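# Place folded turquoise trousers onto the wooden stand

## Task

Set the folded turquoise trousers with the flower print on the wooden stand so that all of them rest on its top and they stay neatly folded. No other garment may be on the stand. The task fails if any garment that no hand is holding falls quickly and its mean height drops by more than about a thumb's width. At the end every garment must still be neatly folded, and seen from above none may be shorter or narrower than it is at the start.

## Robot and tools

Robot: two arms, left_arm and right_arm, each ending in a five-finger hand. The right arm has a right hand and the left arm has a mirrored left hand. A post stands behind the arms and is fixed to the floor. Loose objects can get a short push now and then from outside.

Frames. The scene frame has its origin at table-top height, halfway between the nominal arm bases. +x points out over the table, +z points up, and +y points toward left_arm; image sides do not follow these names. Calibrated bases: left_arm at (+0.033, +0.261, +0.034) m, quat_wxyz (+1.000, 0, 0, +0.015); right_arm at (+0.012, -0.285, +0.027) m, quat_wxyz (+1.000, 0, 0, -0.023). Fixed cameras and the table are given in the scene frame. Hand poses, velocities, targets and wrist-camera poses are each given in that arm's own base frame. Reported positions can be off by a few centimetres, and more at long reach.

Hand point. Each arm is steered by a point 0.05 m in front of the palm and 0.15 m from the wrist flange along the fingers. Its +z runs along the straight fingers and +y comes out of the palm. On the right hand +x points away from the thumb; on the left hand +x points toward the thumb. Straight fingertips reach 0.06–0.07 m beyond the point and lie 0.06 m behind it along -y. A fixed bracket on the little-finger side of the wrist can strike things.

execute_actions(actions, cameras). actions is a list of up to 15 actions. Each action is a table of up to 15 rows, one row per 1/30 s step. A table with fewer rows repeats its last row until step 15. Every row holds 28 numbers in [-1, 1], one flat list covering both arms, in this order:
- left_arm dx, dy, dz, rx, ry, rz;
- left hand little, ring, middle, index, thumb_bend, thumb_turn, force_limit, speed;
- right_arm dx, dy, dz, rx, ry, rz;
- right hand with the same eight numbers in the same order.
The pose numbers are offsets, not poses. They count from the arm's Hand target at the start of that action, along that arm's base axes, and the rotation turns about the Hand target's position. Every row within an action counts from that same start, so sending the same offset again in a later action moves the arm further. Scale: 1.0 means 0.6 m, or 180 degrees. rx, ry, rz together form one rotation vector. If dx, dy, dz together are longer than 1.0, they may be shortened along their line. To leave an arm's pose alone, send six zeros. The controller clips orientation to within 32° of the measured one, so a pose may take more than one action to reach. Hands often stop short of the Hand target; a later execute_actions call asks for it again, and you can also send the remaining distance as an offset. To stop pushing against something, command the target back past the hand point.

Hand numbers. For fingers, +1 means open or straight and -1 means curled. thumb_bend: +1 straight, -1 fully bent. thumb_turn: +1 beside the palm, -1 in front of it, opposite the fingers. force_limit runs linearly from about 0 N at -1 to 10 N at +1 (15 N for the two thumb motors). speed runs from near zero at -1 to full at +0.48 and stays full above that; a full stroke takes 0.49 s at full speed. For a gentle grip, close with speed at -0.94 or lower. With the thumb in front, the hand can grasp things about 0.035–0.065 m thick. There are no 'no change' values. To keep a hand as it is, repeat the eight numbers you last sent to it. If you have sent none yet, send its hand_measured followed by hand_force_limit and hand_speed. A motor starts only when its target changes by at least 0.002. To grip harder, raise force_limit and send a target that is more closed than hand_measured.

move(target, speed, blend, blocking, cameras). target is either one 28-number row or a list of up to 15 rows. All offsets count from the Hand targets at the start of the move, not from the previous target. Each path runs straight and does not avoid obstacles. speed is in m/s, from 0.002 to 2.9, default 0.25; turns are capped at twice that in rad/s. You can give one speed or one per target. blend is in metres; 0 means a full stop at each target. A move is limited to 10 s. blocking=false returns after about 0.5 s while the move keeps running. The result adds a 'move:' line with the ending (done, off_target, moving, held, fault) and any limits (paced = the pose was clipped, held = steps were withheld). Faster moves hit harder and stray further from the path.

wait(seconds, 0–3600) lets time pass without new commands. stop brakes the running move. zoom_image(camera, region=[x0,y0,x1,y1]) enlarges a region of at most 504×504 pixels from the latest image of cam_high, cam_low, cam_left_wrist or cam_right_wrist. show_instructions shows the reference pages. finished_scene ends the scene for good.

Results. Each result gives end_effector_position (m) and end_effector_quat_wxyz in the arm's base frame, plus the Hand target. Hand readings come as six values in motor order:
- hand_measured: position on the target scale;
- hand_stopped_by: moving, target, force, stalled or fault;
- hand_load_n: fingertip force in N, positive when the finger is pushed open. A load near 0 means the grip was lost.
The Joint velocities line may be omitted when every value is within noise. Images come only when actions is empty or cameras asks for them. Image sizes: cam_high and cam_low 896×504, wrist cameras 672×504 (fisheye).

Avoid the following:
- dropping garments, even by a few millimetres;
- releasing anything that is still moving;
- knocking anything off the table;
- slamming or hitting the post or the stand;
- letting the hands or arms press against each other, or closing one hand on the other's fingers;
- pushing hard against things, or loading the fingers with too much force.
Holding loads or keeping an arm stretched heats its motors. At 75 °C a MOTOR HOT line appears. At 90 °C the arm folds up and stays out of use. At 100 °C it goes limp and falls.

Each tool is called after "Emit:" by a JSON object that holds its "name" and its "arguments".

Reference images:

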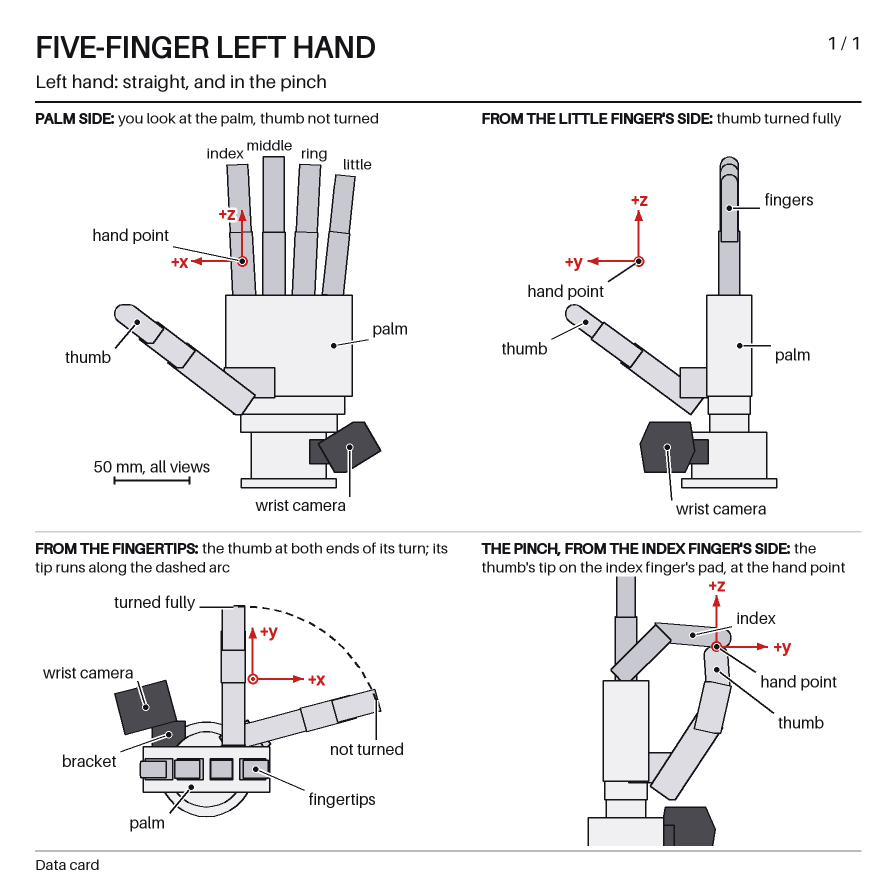

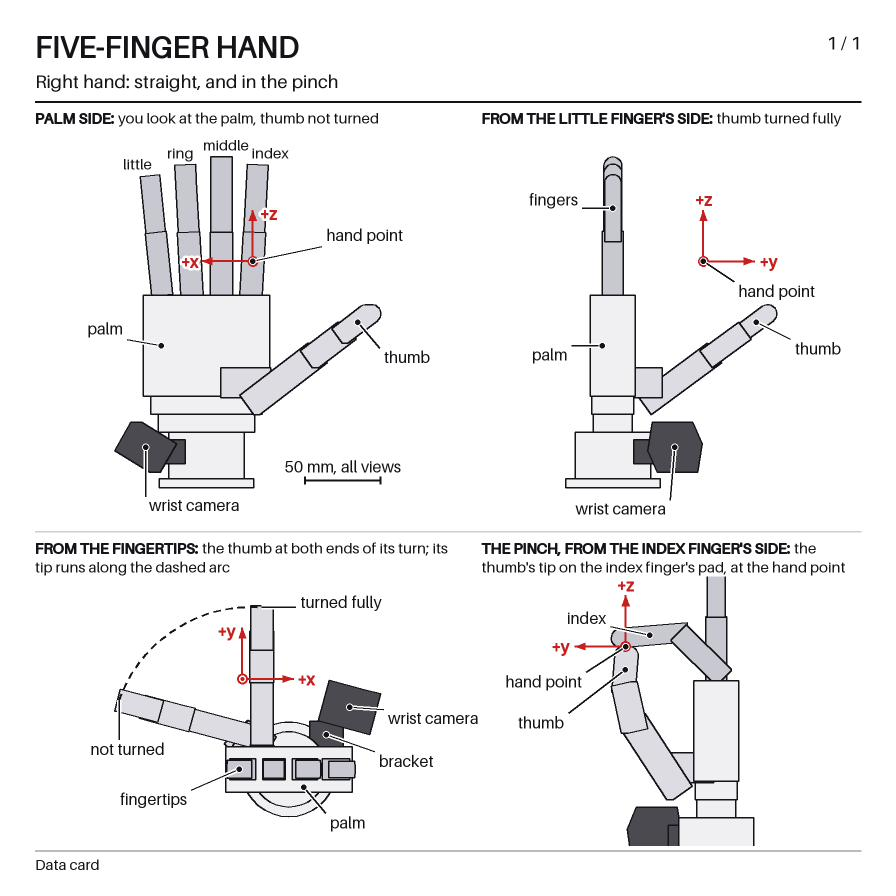

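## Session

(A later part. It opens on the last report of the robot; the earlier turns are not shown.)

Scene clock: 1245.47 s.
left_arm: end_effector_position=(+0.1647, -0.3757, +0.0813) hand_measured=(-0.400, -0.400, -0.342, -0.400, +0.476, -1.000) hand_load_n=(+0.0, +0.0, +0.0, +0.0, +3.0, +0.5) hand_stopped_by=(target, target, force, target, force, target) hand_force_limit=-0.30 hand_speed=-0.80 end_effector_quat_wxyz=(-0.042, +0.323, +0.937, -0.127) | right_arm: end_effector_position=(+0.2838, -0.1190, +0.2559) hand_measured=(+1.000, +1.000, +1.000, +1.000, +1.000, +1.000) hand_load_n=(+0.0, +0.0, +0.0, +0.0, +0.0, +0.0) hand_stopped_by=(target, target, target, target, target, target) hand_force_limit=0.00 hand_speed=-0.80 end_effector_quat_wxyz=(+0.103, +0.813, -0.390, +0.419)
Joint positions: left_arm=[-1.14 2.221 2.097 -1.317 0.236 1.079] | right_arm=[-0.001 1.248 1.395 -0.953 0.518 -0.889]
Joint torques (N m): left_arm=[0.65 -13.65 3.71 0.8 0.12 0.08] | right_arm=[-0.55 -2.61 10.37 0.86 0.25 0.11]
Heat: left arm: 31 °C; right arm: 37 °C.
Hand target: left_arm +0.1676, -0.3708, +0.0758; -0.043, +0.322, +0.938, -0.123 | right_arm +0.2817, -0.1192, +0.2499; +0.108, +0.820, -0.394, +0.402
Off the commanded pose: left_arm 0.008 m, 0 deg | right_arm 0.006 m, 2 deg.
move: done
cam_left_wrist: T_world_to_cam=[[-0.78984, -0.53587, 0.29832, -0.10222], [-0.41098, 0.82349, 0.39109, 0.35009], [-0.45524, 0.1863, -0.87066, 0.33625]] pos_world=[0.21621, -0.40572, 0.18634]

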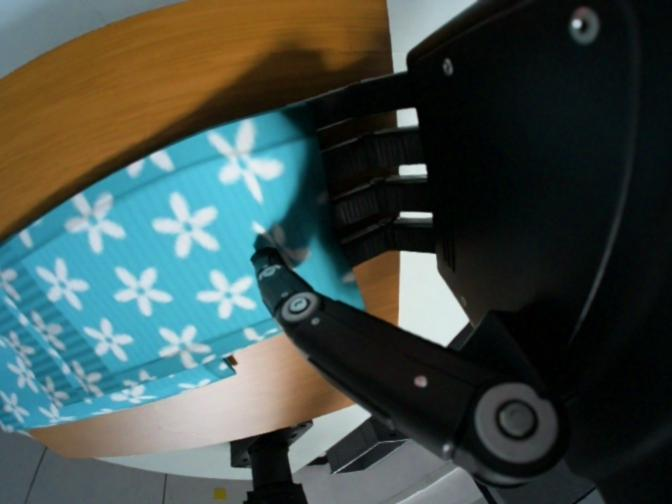

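Emit:
{"name": "execute_actions", "arguments": {"actions": [[[0,0,0,0,0,0,-0.4,-0.4,-0.4,-0.4,0.7,-1,-0.3,-0.8,0,0,0,0,0,0,1,1,1,1,1,1,0,-0.8]],[[0,0,0,0,0,0,-0.4,-0.4,-0.4,-0.4,1,-1,-0.3,-0.6,0,0,0,0,0,0,1,1,1,1,1,1,0,-0.8]]], "cameras": ["cam_left_wrist","cam_high"]}}

Emit:
{"name": "zoom_image", "arguments": {"camera": "cam_high", "region": [320, 130, 570, 360]}}

Scene clock: 1255.07 s.
left_arm: end_effector_position=(+0.1649, -0.3764, +0.0813) hand_measured=(-0.400, -0.400, -0.342, -0.400, +1.000, -1.000) hand_load_n=(+0.0, +0.0, +0.5, +0.0, +0.0, +0.0) hand_stopped_by=(target, target, force, target, target, target) hand_force_limit=-0.30 hand_speed=-0.60 end_effector_quat_wxyz=(-0.041, +0.323, +0.937, -0.128) | right_arm: end_effector_position=(+0.2838, -0.1190, +0.2559) hand_measured=(+1.000, +1.000, +1.000, +1.000, +1.000, +1.000) hand_load_n=(+0.0, +0.0, +0.0, +0.0, +0.0, +0.0) hand_stopped_by=(target, target, target, target, target, target) hand_force_limit=0.00 hand_speed=-0.80 end_effector_quat_wxyz=(+0.103, +0.813, -0.390, +0.419)
Joint positions: left_arm=[-1.14 2.221 2.097 -1.314 0.237 1.079] | right_arm=[-0.001 1.248 1.395 -0.953 0.518 -0.889]
Joint torques (N m): left_arm=[0.65 -13.65 3.75 0.77 0.11 0.08] | right_arm=[-0.57 -2.62 10.39 0.85 0.25 0.11]
Heat: left arm: 32 °C; right arm: 37 °C.
Hand target: left_arm +0.1676, -0.3708, +0.0759; -0.043, +0.322, +0.938, -0.123 | right_arm +0.2817, -0.1192, +0.2499; +0.108, +0.820, -0.394, +0.402
Off the commanded pose: left_arm 0.008 m, 1 deg | right_arm 0.006 m, 2 deg.
cam_left_wrist: T_world_to_cam=[[-0.79013, -0.53499, 0.29914, -0.10215], [-0.41133, 0.82463, 0.38833, 0.35142], [-0.45443, 0.18378, -0.87162, 0.33553]] pos_world=[0.21631, -0.4061, 0.18654]
Images, in order (width x height): cam_high 896x504, cam_left_wrist 672x504.

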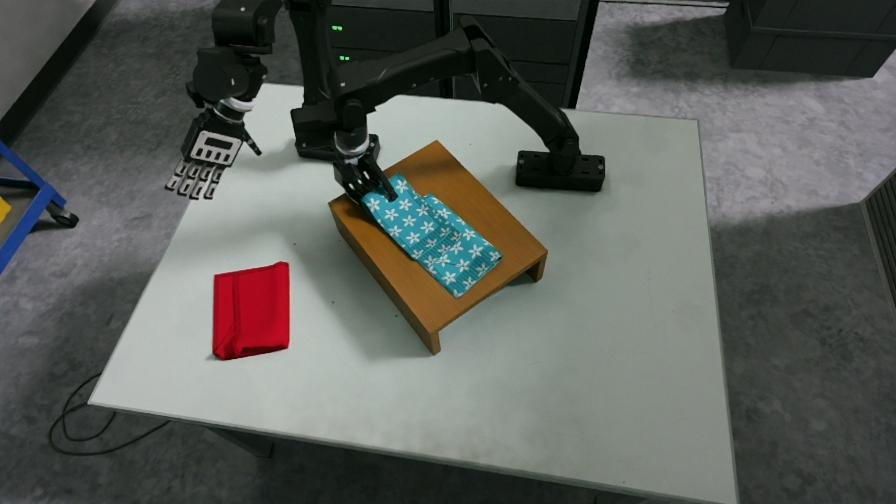

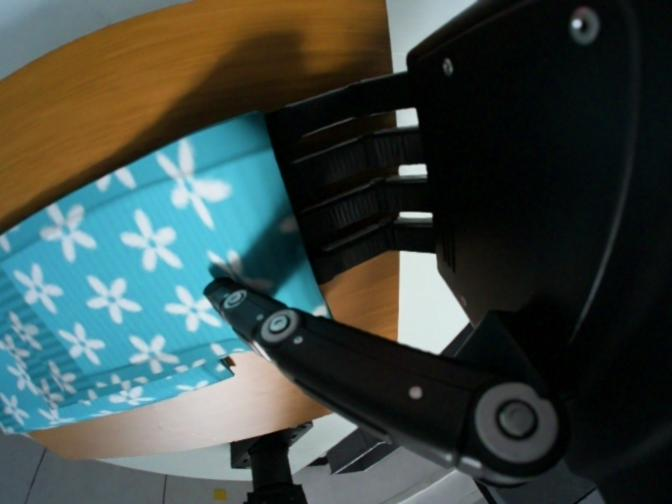

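Scaled by 2.016 from the camera's image (finer frame: 1280x720).

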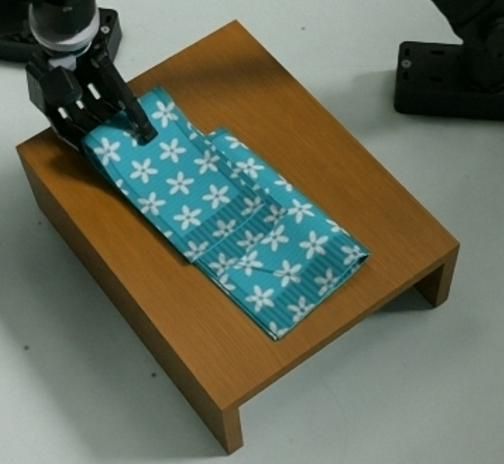

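Emit:
{"name": "execute_actions", "arguments": {"actions": [[[0,0,0,0,0,0,-0.4,-0.4,-0.4,-0.4,1,0.4,-0.3,-0.7,0,0,0,0,0,0,1,1,1,1,1,1,0,-0.8]]], "cameras": ["cam_left_wrist"]}}

Emit:
{"name": "zoom_image", "arguments": {"camera": "cam_left_wrist", "region": [150, 60, 450, 350]}}

Scene clock: 1264.73 s.
left_arm: end_effector_position=(+0.1650, -0.3764, +0.0813) hand_measured=(-0.400, -0.400, -0.342, -0.400, +1.000, +0.400) hand_load_n=(+0.0, +0.0, +0.0, +0.0, +0.0, +0.0) hand_stopped_by=(target, target, force, target, target, target) hand_force_limit=-0.30 hand_speed=-0.70 end_effector_quat_wxyz=(-0.041, +0.323, +0.937, -0.129) | right_arm: end_effector_position=(+0.2838, -0.1190, +0.2559) hand_measured=(+1.000, +1.000, +1.000, +1.000, +1.000, +1.000) hand_load_n=(+0.0, +0.0, +0.0, +0.0, +0.0, +0.0) hand_stopped_by=(target, target, target, target, target, target) hand_force_limit=0.00 hand_speed=-0.80 end_effector_quat_wxyz=(+0.103, +0.813, -0.390, +0.419)
Joint positions: left_arm=[-1.14 2.221 2.097 -1.314 0.237 1.079] | right_arm=[-0.001 1.248 1.395 -0.953 0.518 -0.889]
Joint torques (N m): left_arm=[0.59 -13.63 3.74 0.76 0.11 0.09] | right_arm=[-0.55 -2.62 10.39 0.85 0.25 0.11]
Heat: left arm: 33 °C; right arm: 37 °C.
Hand target: left_arm +0.1676, -0.3708, +0.0759; -0.043, +0.322, +0.938, -0.123 | right_arm +0.2817, -0.1192, +0.2499; +0.108, +0.820, -0.394, +0.402
Off the commanded pose: left_arm 0.008 m, 1 deg | right_arm 0.006 m, 2 deg.
cam_left_wrist: T_world_to_cam=[[-0.7906, -0.5343, 0.29912, -0.10177], [-0.41073, 0.82503, 0.38811, 0.35149], [-0.45415, 0.18398, -0.87172, 0.33557]] pos_world=[0.21631, -0.4061, 0.18654]

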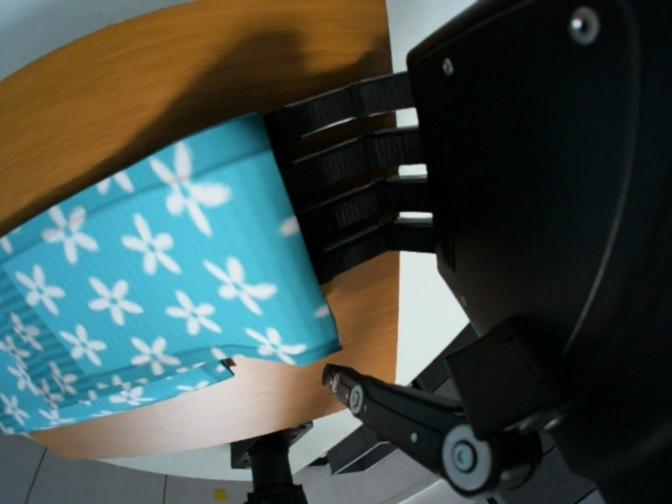

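Scaled by 1.680 from the camera's image (finer frame: 960x720).

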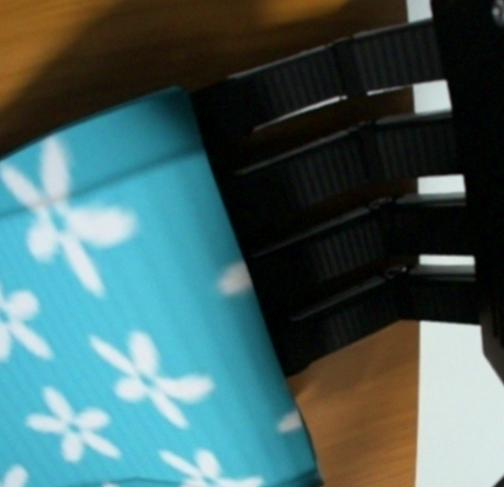

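Emit:
{"name": "execute_actions", "arguments": {"actions": [], "cameras": ["cam_high","cam_left_wrist"]}}

Emit:
{"name": "zoom_image", "arguments": {"camera": "cam_high", "region": [180, 180, 560, 460]}}

Scene clock: 1277.77 s.
left_arm: end_effector_position=(+0.1650, -0.3764, +0.0813) hand_measured=(-0.400, -0.400, -0.342, -0.400, +1.000, +0.400) hand_load_n=(+0.0, +0.0, +0.0, +0.0, +0.0, +0.0) hand_stopped_by=(target, target, force, target, target, target) hand_force_limit=-0.30 hand_speed=-0.70 end_effector_quat_wxyz=(-0.041, +0.323, +0.937, -0.129) | right_arm: end_effector_position=(+0.2838, -0.1190, +0.2559) hand_measured=(+1.000, +1.000, +1.000, +1.000, +1.000, +1.000) hand_load_n=(+0.0, +0.5, +0.0, +0.0, +0.0, +0.0) hand_stopped_by=(target, target, target, target, target, target) hand_force_limit=0.00 hand_speed=-0.80 end_effector_quat_wxyz=(+0.103, +0.813, -0.390, +0.419)
Joint positions: left_arm=[-1.14 2.221 2.097 -1.314 0.237 1.079] | right_arm=[-0.001 1.248 1.395 -0.953 0.518 -0.889]
Joint velocities: within noise
Joint torques (N m): left_arm=[0.69 -13.67 3.78 0.74 0.11 0.07] | right_arm=[-0.55 -2.62 10.4 0.85 0.24 0.11]
Motor temperatures (°C): left_arm=[20 34 28 21 19 22] | right_arm=[22 21 37 27 21 20]
Heat: left arm: 34 °C; right arm: 37 °C.
Hand target: left_arm +0.1676, -0.3708, +0.0759; -0.043, +0.322, +0.938, -0.123 | right_arm +0.2817, -0.1192, +0.2499; +0.108, +0.820, -0.394, +0.402
Off the commanded pose: left_arm 0.008 m, 1 deg | right_arm 0.006 m, 2 deg.
camera_calibration:
cam_left_wrist: T_world_to_cam=[[-0.7906, -0.5343, 0.29912, -0.10177], [-0.41073, 0.82503, 0.38811, 0.35149], [-0.45415, 0.18398, -0.87172, 0.33557]] pos_world=[0.21631, -0.4061, 0.18654]
Images, in order (width x height): cam_high 896x504, cam_left_wrist 672x504.

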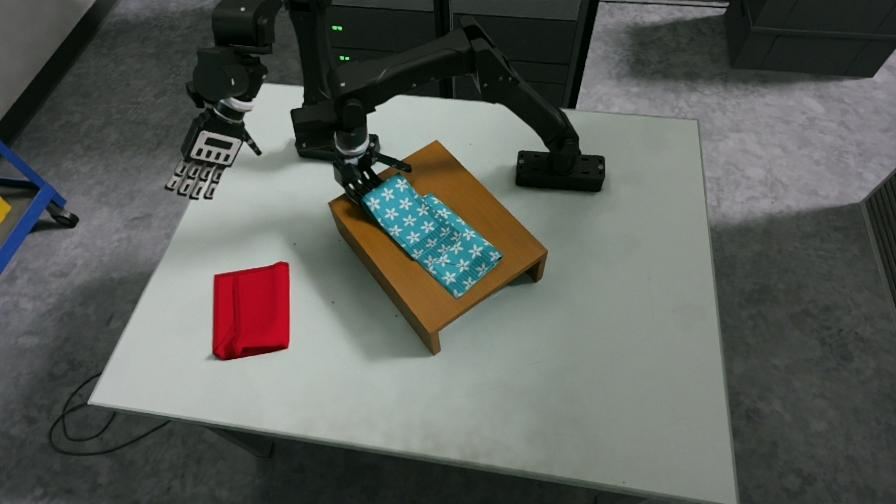

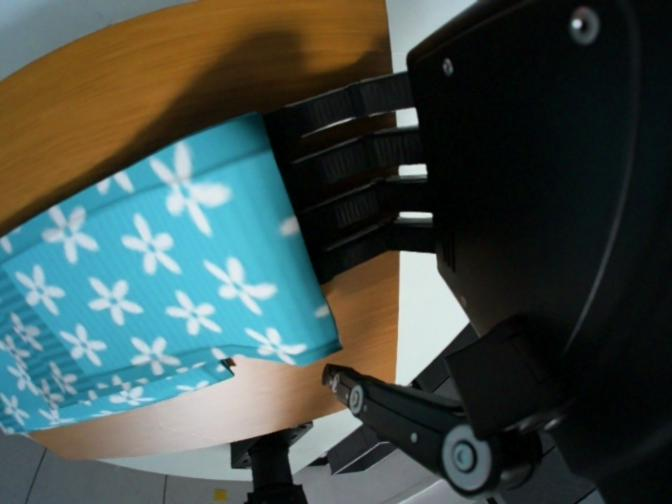

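Scaled by 1.326 from the camera's image (finer frame: 1280x720).

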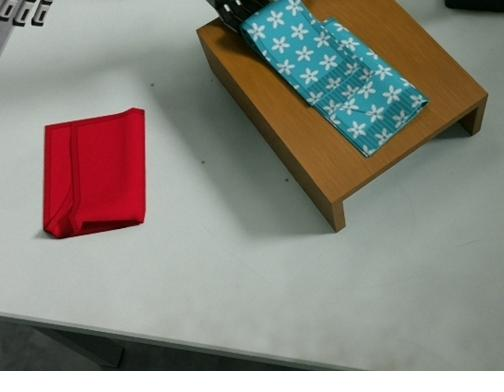

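Emit:
{"name": "zoom_image", "arguments": {"camera": "cam_high", "region": [320, 130, 560, 330]}}

Scaled by 2.100 from the camera's image (finer frame: 1280x720).

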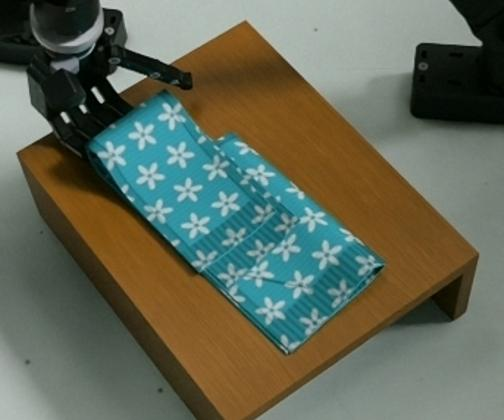

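Emit:
{"name": "execute_actions", "arguments": {"actions": [], "cameras": ["cam_low","cam_right_wrist"]}}

Emit:
{"name": "zoom_image", "arguments": {"camera": "cam_low", "region": [60, 0, 560, 320]}}

Scene clock: 1287.50 s.
left_arm: end_effector_position=(+0.1650, -0.3764, +0.0813) hand_measured=(-0.400, -0.400, -0.342, -0.400, +1.000, +0.400) hand_load_n=(+0.0, +0.0, +0.0, +0.0, +0.0, +0.0) hand_stopped_by=(target, target, force, target, target, target) hand_force_limit=-0.30 hand_speed=-0.70 end_effector_quat_wxyz=(-0.041, +0.323, +0.937, -0.129) | right_arm: end_effector_position=(+0.2838, -0.1190, +0.2559) hand_measured=(+1.000, +1.000, +1.000, +1.000, +1.000, +1.000) hand_load_n=(+0.0, +0.0, +0.0, +0.0, +0.0, +0.5) hand_stopped_by=(target, target, target, target, target, target) hand_force_limit=0.00 hand_speed=-0.80 end_effector_quat_wxyz=(+0.103, +0.813, -0.390, +0.419)
Joint positions: left_arm=[-1.14 2.221 2.097 -1.314 0.237 1.079] | right_arm=[-0.001 1.248 1.395 -0.953 0.518 -0.889]
Joint velocities: within noise
Joint torques (N m): left_arm=[0.68 -13.65 3.75 0.76 0.1 0.08] | right_arm=[-0.57 -2.62 10.37 0.85 0.24 0.11]
Motor temperatures (°C): left_arm=[20 34 28 21 19 22] | right_arm=[22 21 37 27 21 20]
Heat: left arm: 34 °C; right arm: 37 °C.
Hand target: left_arm +0.1676, -0.3708, +0.0759; -0.043, +0.322, +0.938, -0.123 | right_arm +0.2817, -0.1192, +0.2499; +0.108, +0.820, -0.394, +0.402
Off the commanded pose: left_arm 0.008 m, 1 deg | right_arm 0.006 m, 2 deg.
camera_calibration:
cam_right_wrist: T_world_to_cam=[[-0.654, -0.75271, 0.07557, 0.07204], [-0.7288, 0.60013, -0.3297, 0.35919], [0.20282, -0.2707, -0.94105, 0.26348]] pos_world=[0.25545, -0.09001, 0.36093]
Images, in order (width x height): cam_low 896x504, cam_right_wrist 672x504.

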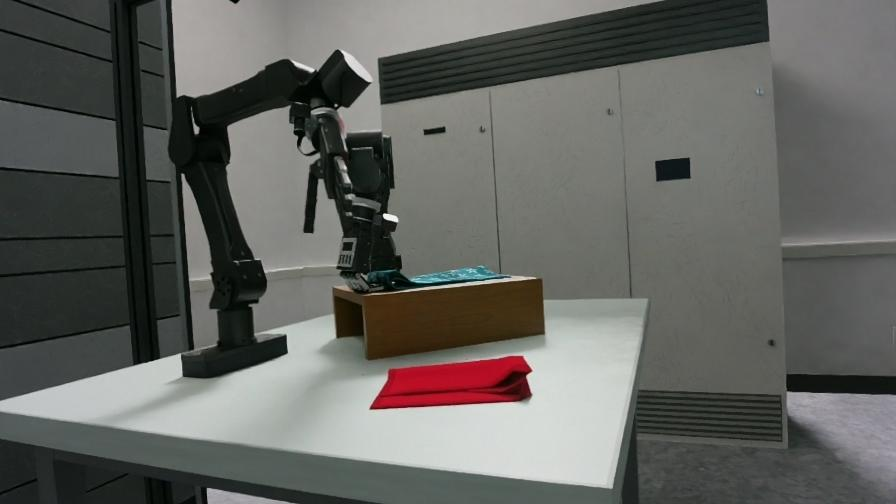

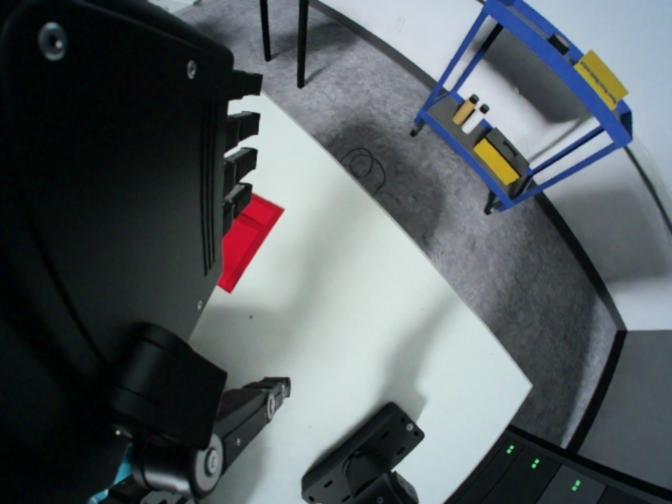

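Scaled by 1.008 from the camera's image (finer frame: 1280x720).

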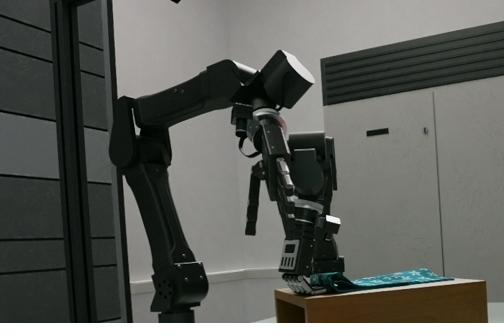

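Emit:
{"name": "move", "arguments": {"target": [0,0,0,0,0,0,-0.4,-0.4,-0.4,-0.4,1,0.4,-0.3,-0.7,-0.166,-0.2147,0,0,0,-0.172,1,1,1,1,1,1,0,-0.8], "speed": 0.15, "cameras": ["cam_high"]}}

Scene clock: 1309.37 s.
left_arm: end_effector_position=(+0.1650, -0.3764, +0.0813) hand_measured=(-0.400, -0.400, -0.342, -0.400, +1.000, +0.400) hand_load_n=(+0.0, +0.0, +0.5, +0.5, +0.0, +0.0) hand_stopped_by=(target, target, force, target, target, target) hand_force_limit=-0.30 hand_speed=-0.70 end_effector_quat_wxyz=(-0.041, +0.323, +0.937, -0.129) | right_arm: end_effector_position=(+0.1806, -0.2457, +0.2529) hand_measured=(+1.000, +1.000, +1.000, +1.000, +1.000, +1.000) hand_load_n=(+0.0, +0.0, +0.0, +0.0, +0.0, +0.0) hand_stopped_by=(target, target, target, target, target, target) hand_force_limit=0.00 hand_speed=-0.80 end_effector_quat_wxyz=(+0.210, +0.678, -0.600, +0.369)
Joint positions: left_arm=[-1.14 2.221 2.097 -1.314 0.237 1.079] | right_arm=[-0.54 1.256 1.4 -0.973 0.518 -0.869]
Joint torques (N m): left_arm=[0.7 -13.57 3.79 0.75 0.12 0.07] | right_arm=[-0.57 -2.67 10.26 1.05 0.26 -0.1]
Heat: left arm: 35 °C; right arm: 37 °C.
Hand target: left_arm +0.1676, -0.3708, +0.0759; -0.043, +0.322, +0.938, -0.123 | right_arm +0.1821, -0.2480, +0.2499; +0.211, +0.685, -0.598, +0.358
Off the commanded pose: left_arm 0.008 m, 1 deg | right_arm 0.004 m, 1 deg.
move: done

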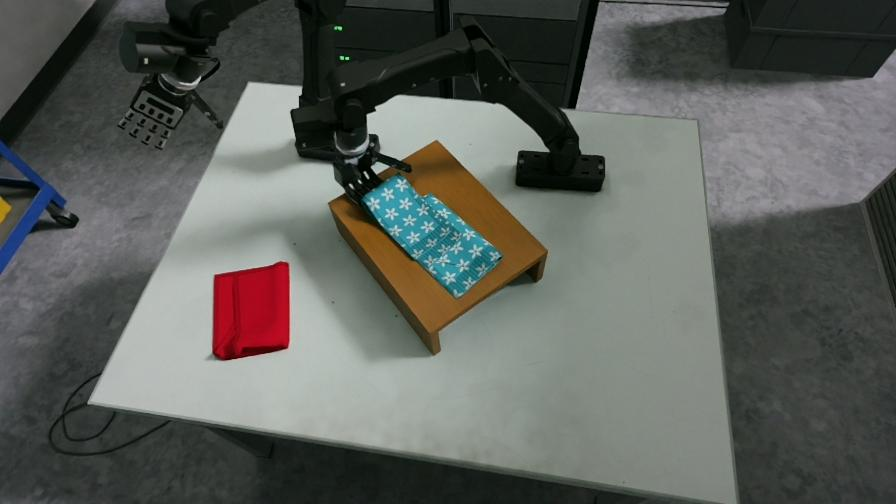

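Emit:
{"name": "move", "arguments": {"target": [-0.0413,-0.052,0.005,0,0,0,-0.4,-0.4,-0.4,-0.4,1,0.4,-0.3,-0.7,0,0,0,0,0,0,1,1,1,1,1,1,0,-0.8], "speed": 0.04, "cameras": ["cam_high","cam_left_wrist"]}}

Emit:
{"name": "zoom_image", "arguments": {"camera": "cam_high", "region": [320, 130, 560, 330]}}

Scene clock: 1318.90 s.
left_arm: end_effector_position=(+0.1440, -0.4020, +0.0937) hand_measured=(-0.400, -0.400, -0.342, -0.400, +1.000, +0.400) hand_load_n=(+0.0, +0.0, +0.0, +0.0, +0.0, +0.0) hand_stopped_by=(target, target, force, target, target, target) hand_force_limit=-0.30 hand_speed=-0.70 end_effector_quat_wxyz=(-0.031, +0.325, +0.935, -0.142) | right_arm: end_effector_position=(+0.1807, -0.2457, +0.2528) hand_measured=(+1.000, +1.000, +1.000, +1.000, +1.000, +1.000) hand_load_n=(+0.0, +0.0, +0.0, +0.0, +0.0, +0.0) hand_stopped_by=(target, target, target, target, target, target) hand_force_limit=0.00 hand_speed=-0.80 end_effector_quat_wxyz=(+0.210, +0.678, -0.600, +0.369)
Joint positions: left_arm=[-1.205 2.261 2.214 -1.343 0.23 1.014] | right_arm=[-0.54 1.256 1.4 -0.973 0.518 -0.869]
Joint torques (N m): left_arm=[-0.38 -9.14 7.54 0.6 0.08 -0.09] | right_arm=[-0.57 -2.67 10.26 1.05 0.26 -0.11]
Heat: left arm: 35 °C; right arm: 37 °C.
Hand target: left_arm +0.1429, -0.4020, +0.0788; -0.043, +0.322, +0.938, -0.123 | right_arm +0.1822, -0.2480, +0.2499; +0.211, +0.685, -0.598, +0.358
Off the commanded pose: left_arm 0.015 m, 3 deg | right_arm 0.004 m, 1 deg.
move: off_target (left_arm)
cam_left_wrist: T_world_to_cam=[[-0.79377, -0.52453, 0.3079, -0.13221], [-0.41419, 0.83687, 0.3579, 0.36735], [-0.4454, 0.15656, -0.88154, 0.33017]] pos_world=[0.19426, -0.42847, 0.20029]

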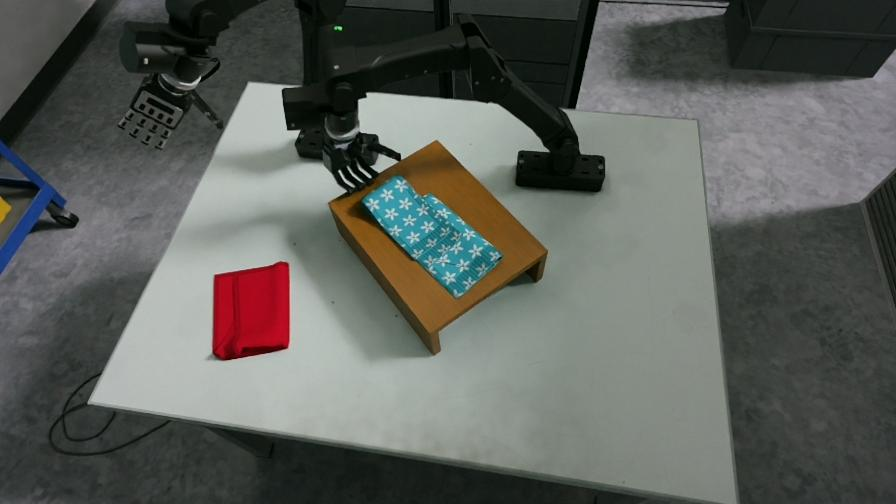

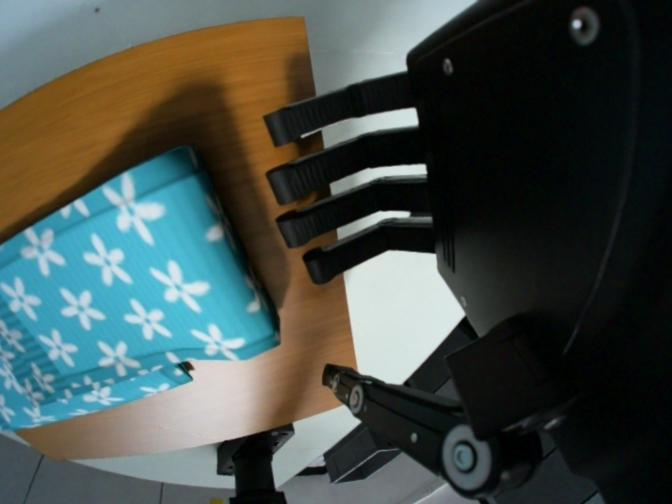

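Scaled by 2.100 from the camera's image (finer frame: 1280x720).

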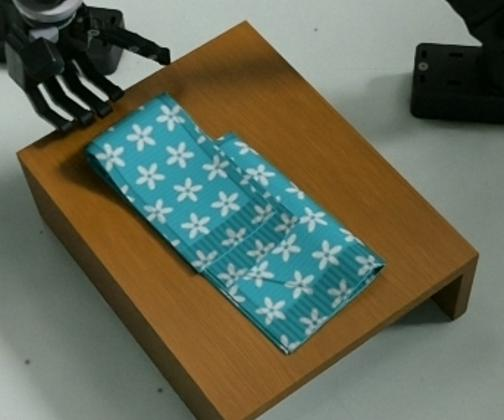

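Emit:
{"name": "move", "arguments": {"target": [-0.03,-0.04,0.085,0,0,0,-0.4,-0.4,-0.4,-0.4,1,0.4,-0.3,-0.7,0,0,0,0,0,0,1,1,1,1,1,1,0,-0.8], "speed": 0.08, "cameras": ["cam_high","cam_low","cam_left_wrist"]}}

Emit:
{"name": "zoom_image", "arguments": {"camera": "cam_low", "region": [300, 230, 560, 370]}}

Emit:
{"name": "zoom_image", "arguments": {"camera": "cam_high", "region": [320, 130, 560, 330]}}

Scene clock: 1336.60 s.
left_arm: end_effector_position=(+0.1253, -0.4252, +0.1439) hand_measured=(-0.400, -0.400, -0.342, -0.400, +1.000, +0.400) hand_load_n=(+0.0, +0.0, +0.0, +0.0, +0.0, +0.0) hand_stopped_by=(target, target, force, target, target, target) hand_force_limit=-0.30 hand_speed=-0.70 end_effector_quat_wxyz=(-0.011, +0.323, +0.931, -0.170) | right_arm: end_effector_position=(+0.1807, -0.2457, +0.2528) hand_measured=(+1.000, +1.000, +1.000, +1.000, +1.000, +1.000) hand_load_n=(+0.0, +0.0, +0.0, +0.0, +0.0, +0.0) hand_stopped_by=(target, target, target, target, target, target) hand_force_limit=0.00 hand_speed=-0.80 end_effector_quat_wxyz=(+0.210, +0.678, -0.600, +0.369)
Joint positions: left_arm=[-1.259 2.356 2.59 -1.542 0.221 0.951] | right_arm=[-0.54 1.256 1.4 -0.973 0.518 -0.869]
Joint torques (N m): left_arm=[-0.34 -9.84 7.05 0.75 0.07 -0.08] | right_arm=[-0.57 -2.67 10.26 1.05 0.25 -0.11]
Heat: left arm: 33 °C; right arm: 38 °C.
Hand target: left_arm +0.1248, -0.4260, +0.1298; -0.043, +0.322, +0.938, -0.123 | right_arm +0.1822, -0.2480, +0.2499; +0.211, +0.685, -0.598, +0.358
Off the commanded pose: left_arm 0.014 m, 6 deg | right_arm 0.004 m, 1 deg.
joint sent to its limit (left arm) — joint 4 (wrist pitch), lower limit. The joint targets are off in orientation, not in position.
move: off_target (left_arm)
cam_left_wrist: T_world_to_cam=[[-0.79585, -0.50941, 0.32731, -0.17072], [-0.42647, 0.85531, 0.29422, 0.37962], [-0.42983, 0.09456, -0.89794, 0.34378]] pos_world=[0.17379, -0.44417, 0.25288]

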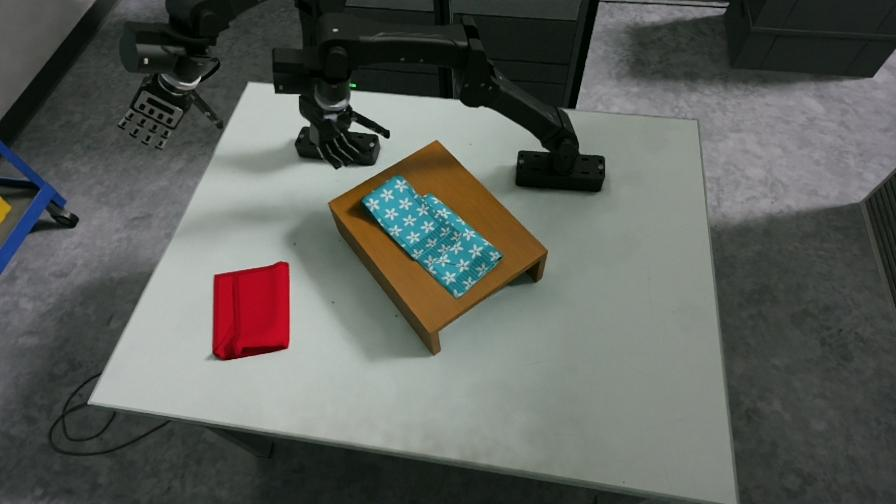

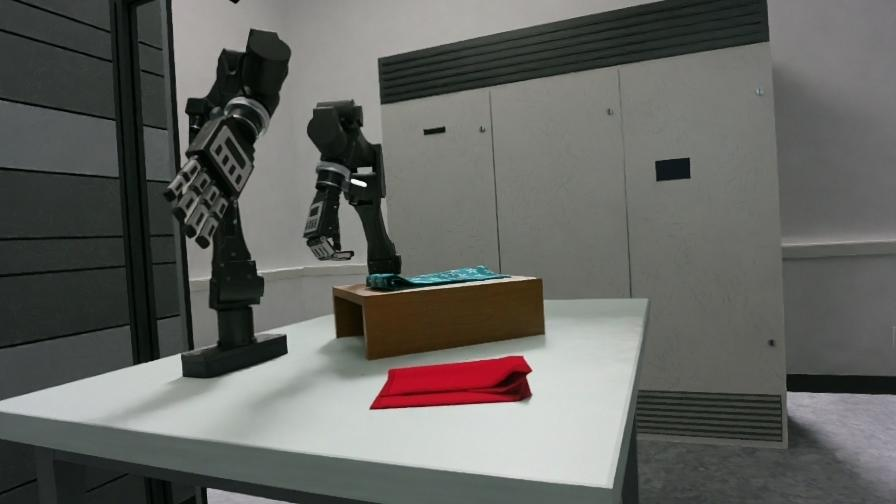

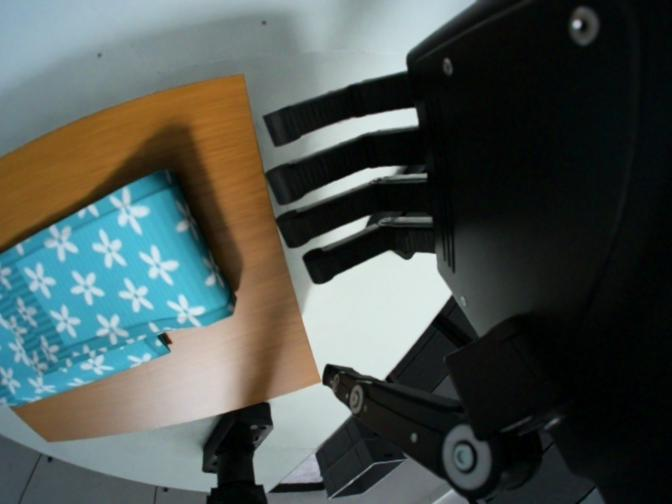

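Scaled by 1.938 from the camera's image (finer frame: 1280x720).

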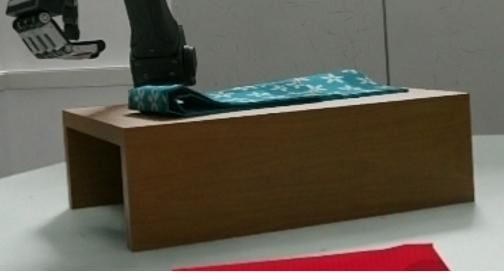

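Scaled by 2.100 from the camera's image (finer frame: 1280x720).

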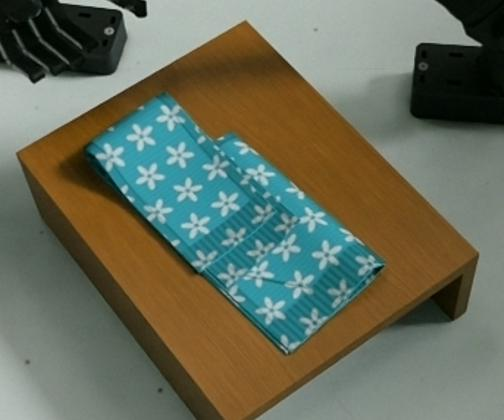

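Emit:
{"name": "zoom_image", "arguments": {"camera": "cam_high", "region": [350, 160, 520, 310]}}

Emit:
{"name": "zoom_image", "arguments": {"camera": "cam_low", "region": [350, 255, 520, 305]}}

Scaled by 2.965 from the camera's image (finer frame: 1280x720).

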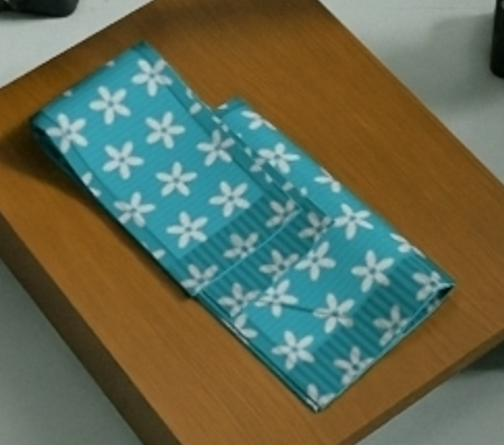

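Scaled by 2.965 from the camera's image (finer frame: 1280x720).

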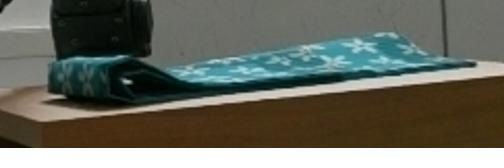

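Emit:
{"name": "finished_scene", "arguments": {}}

The scene is finished: the task was done.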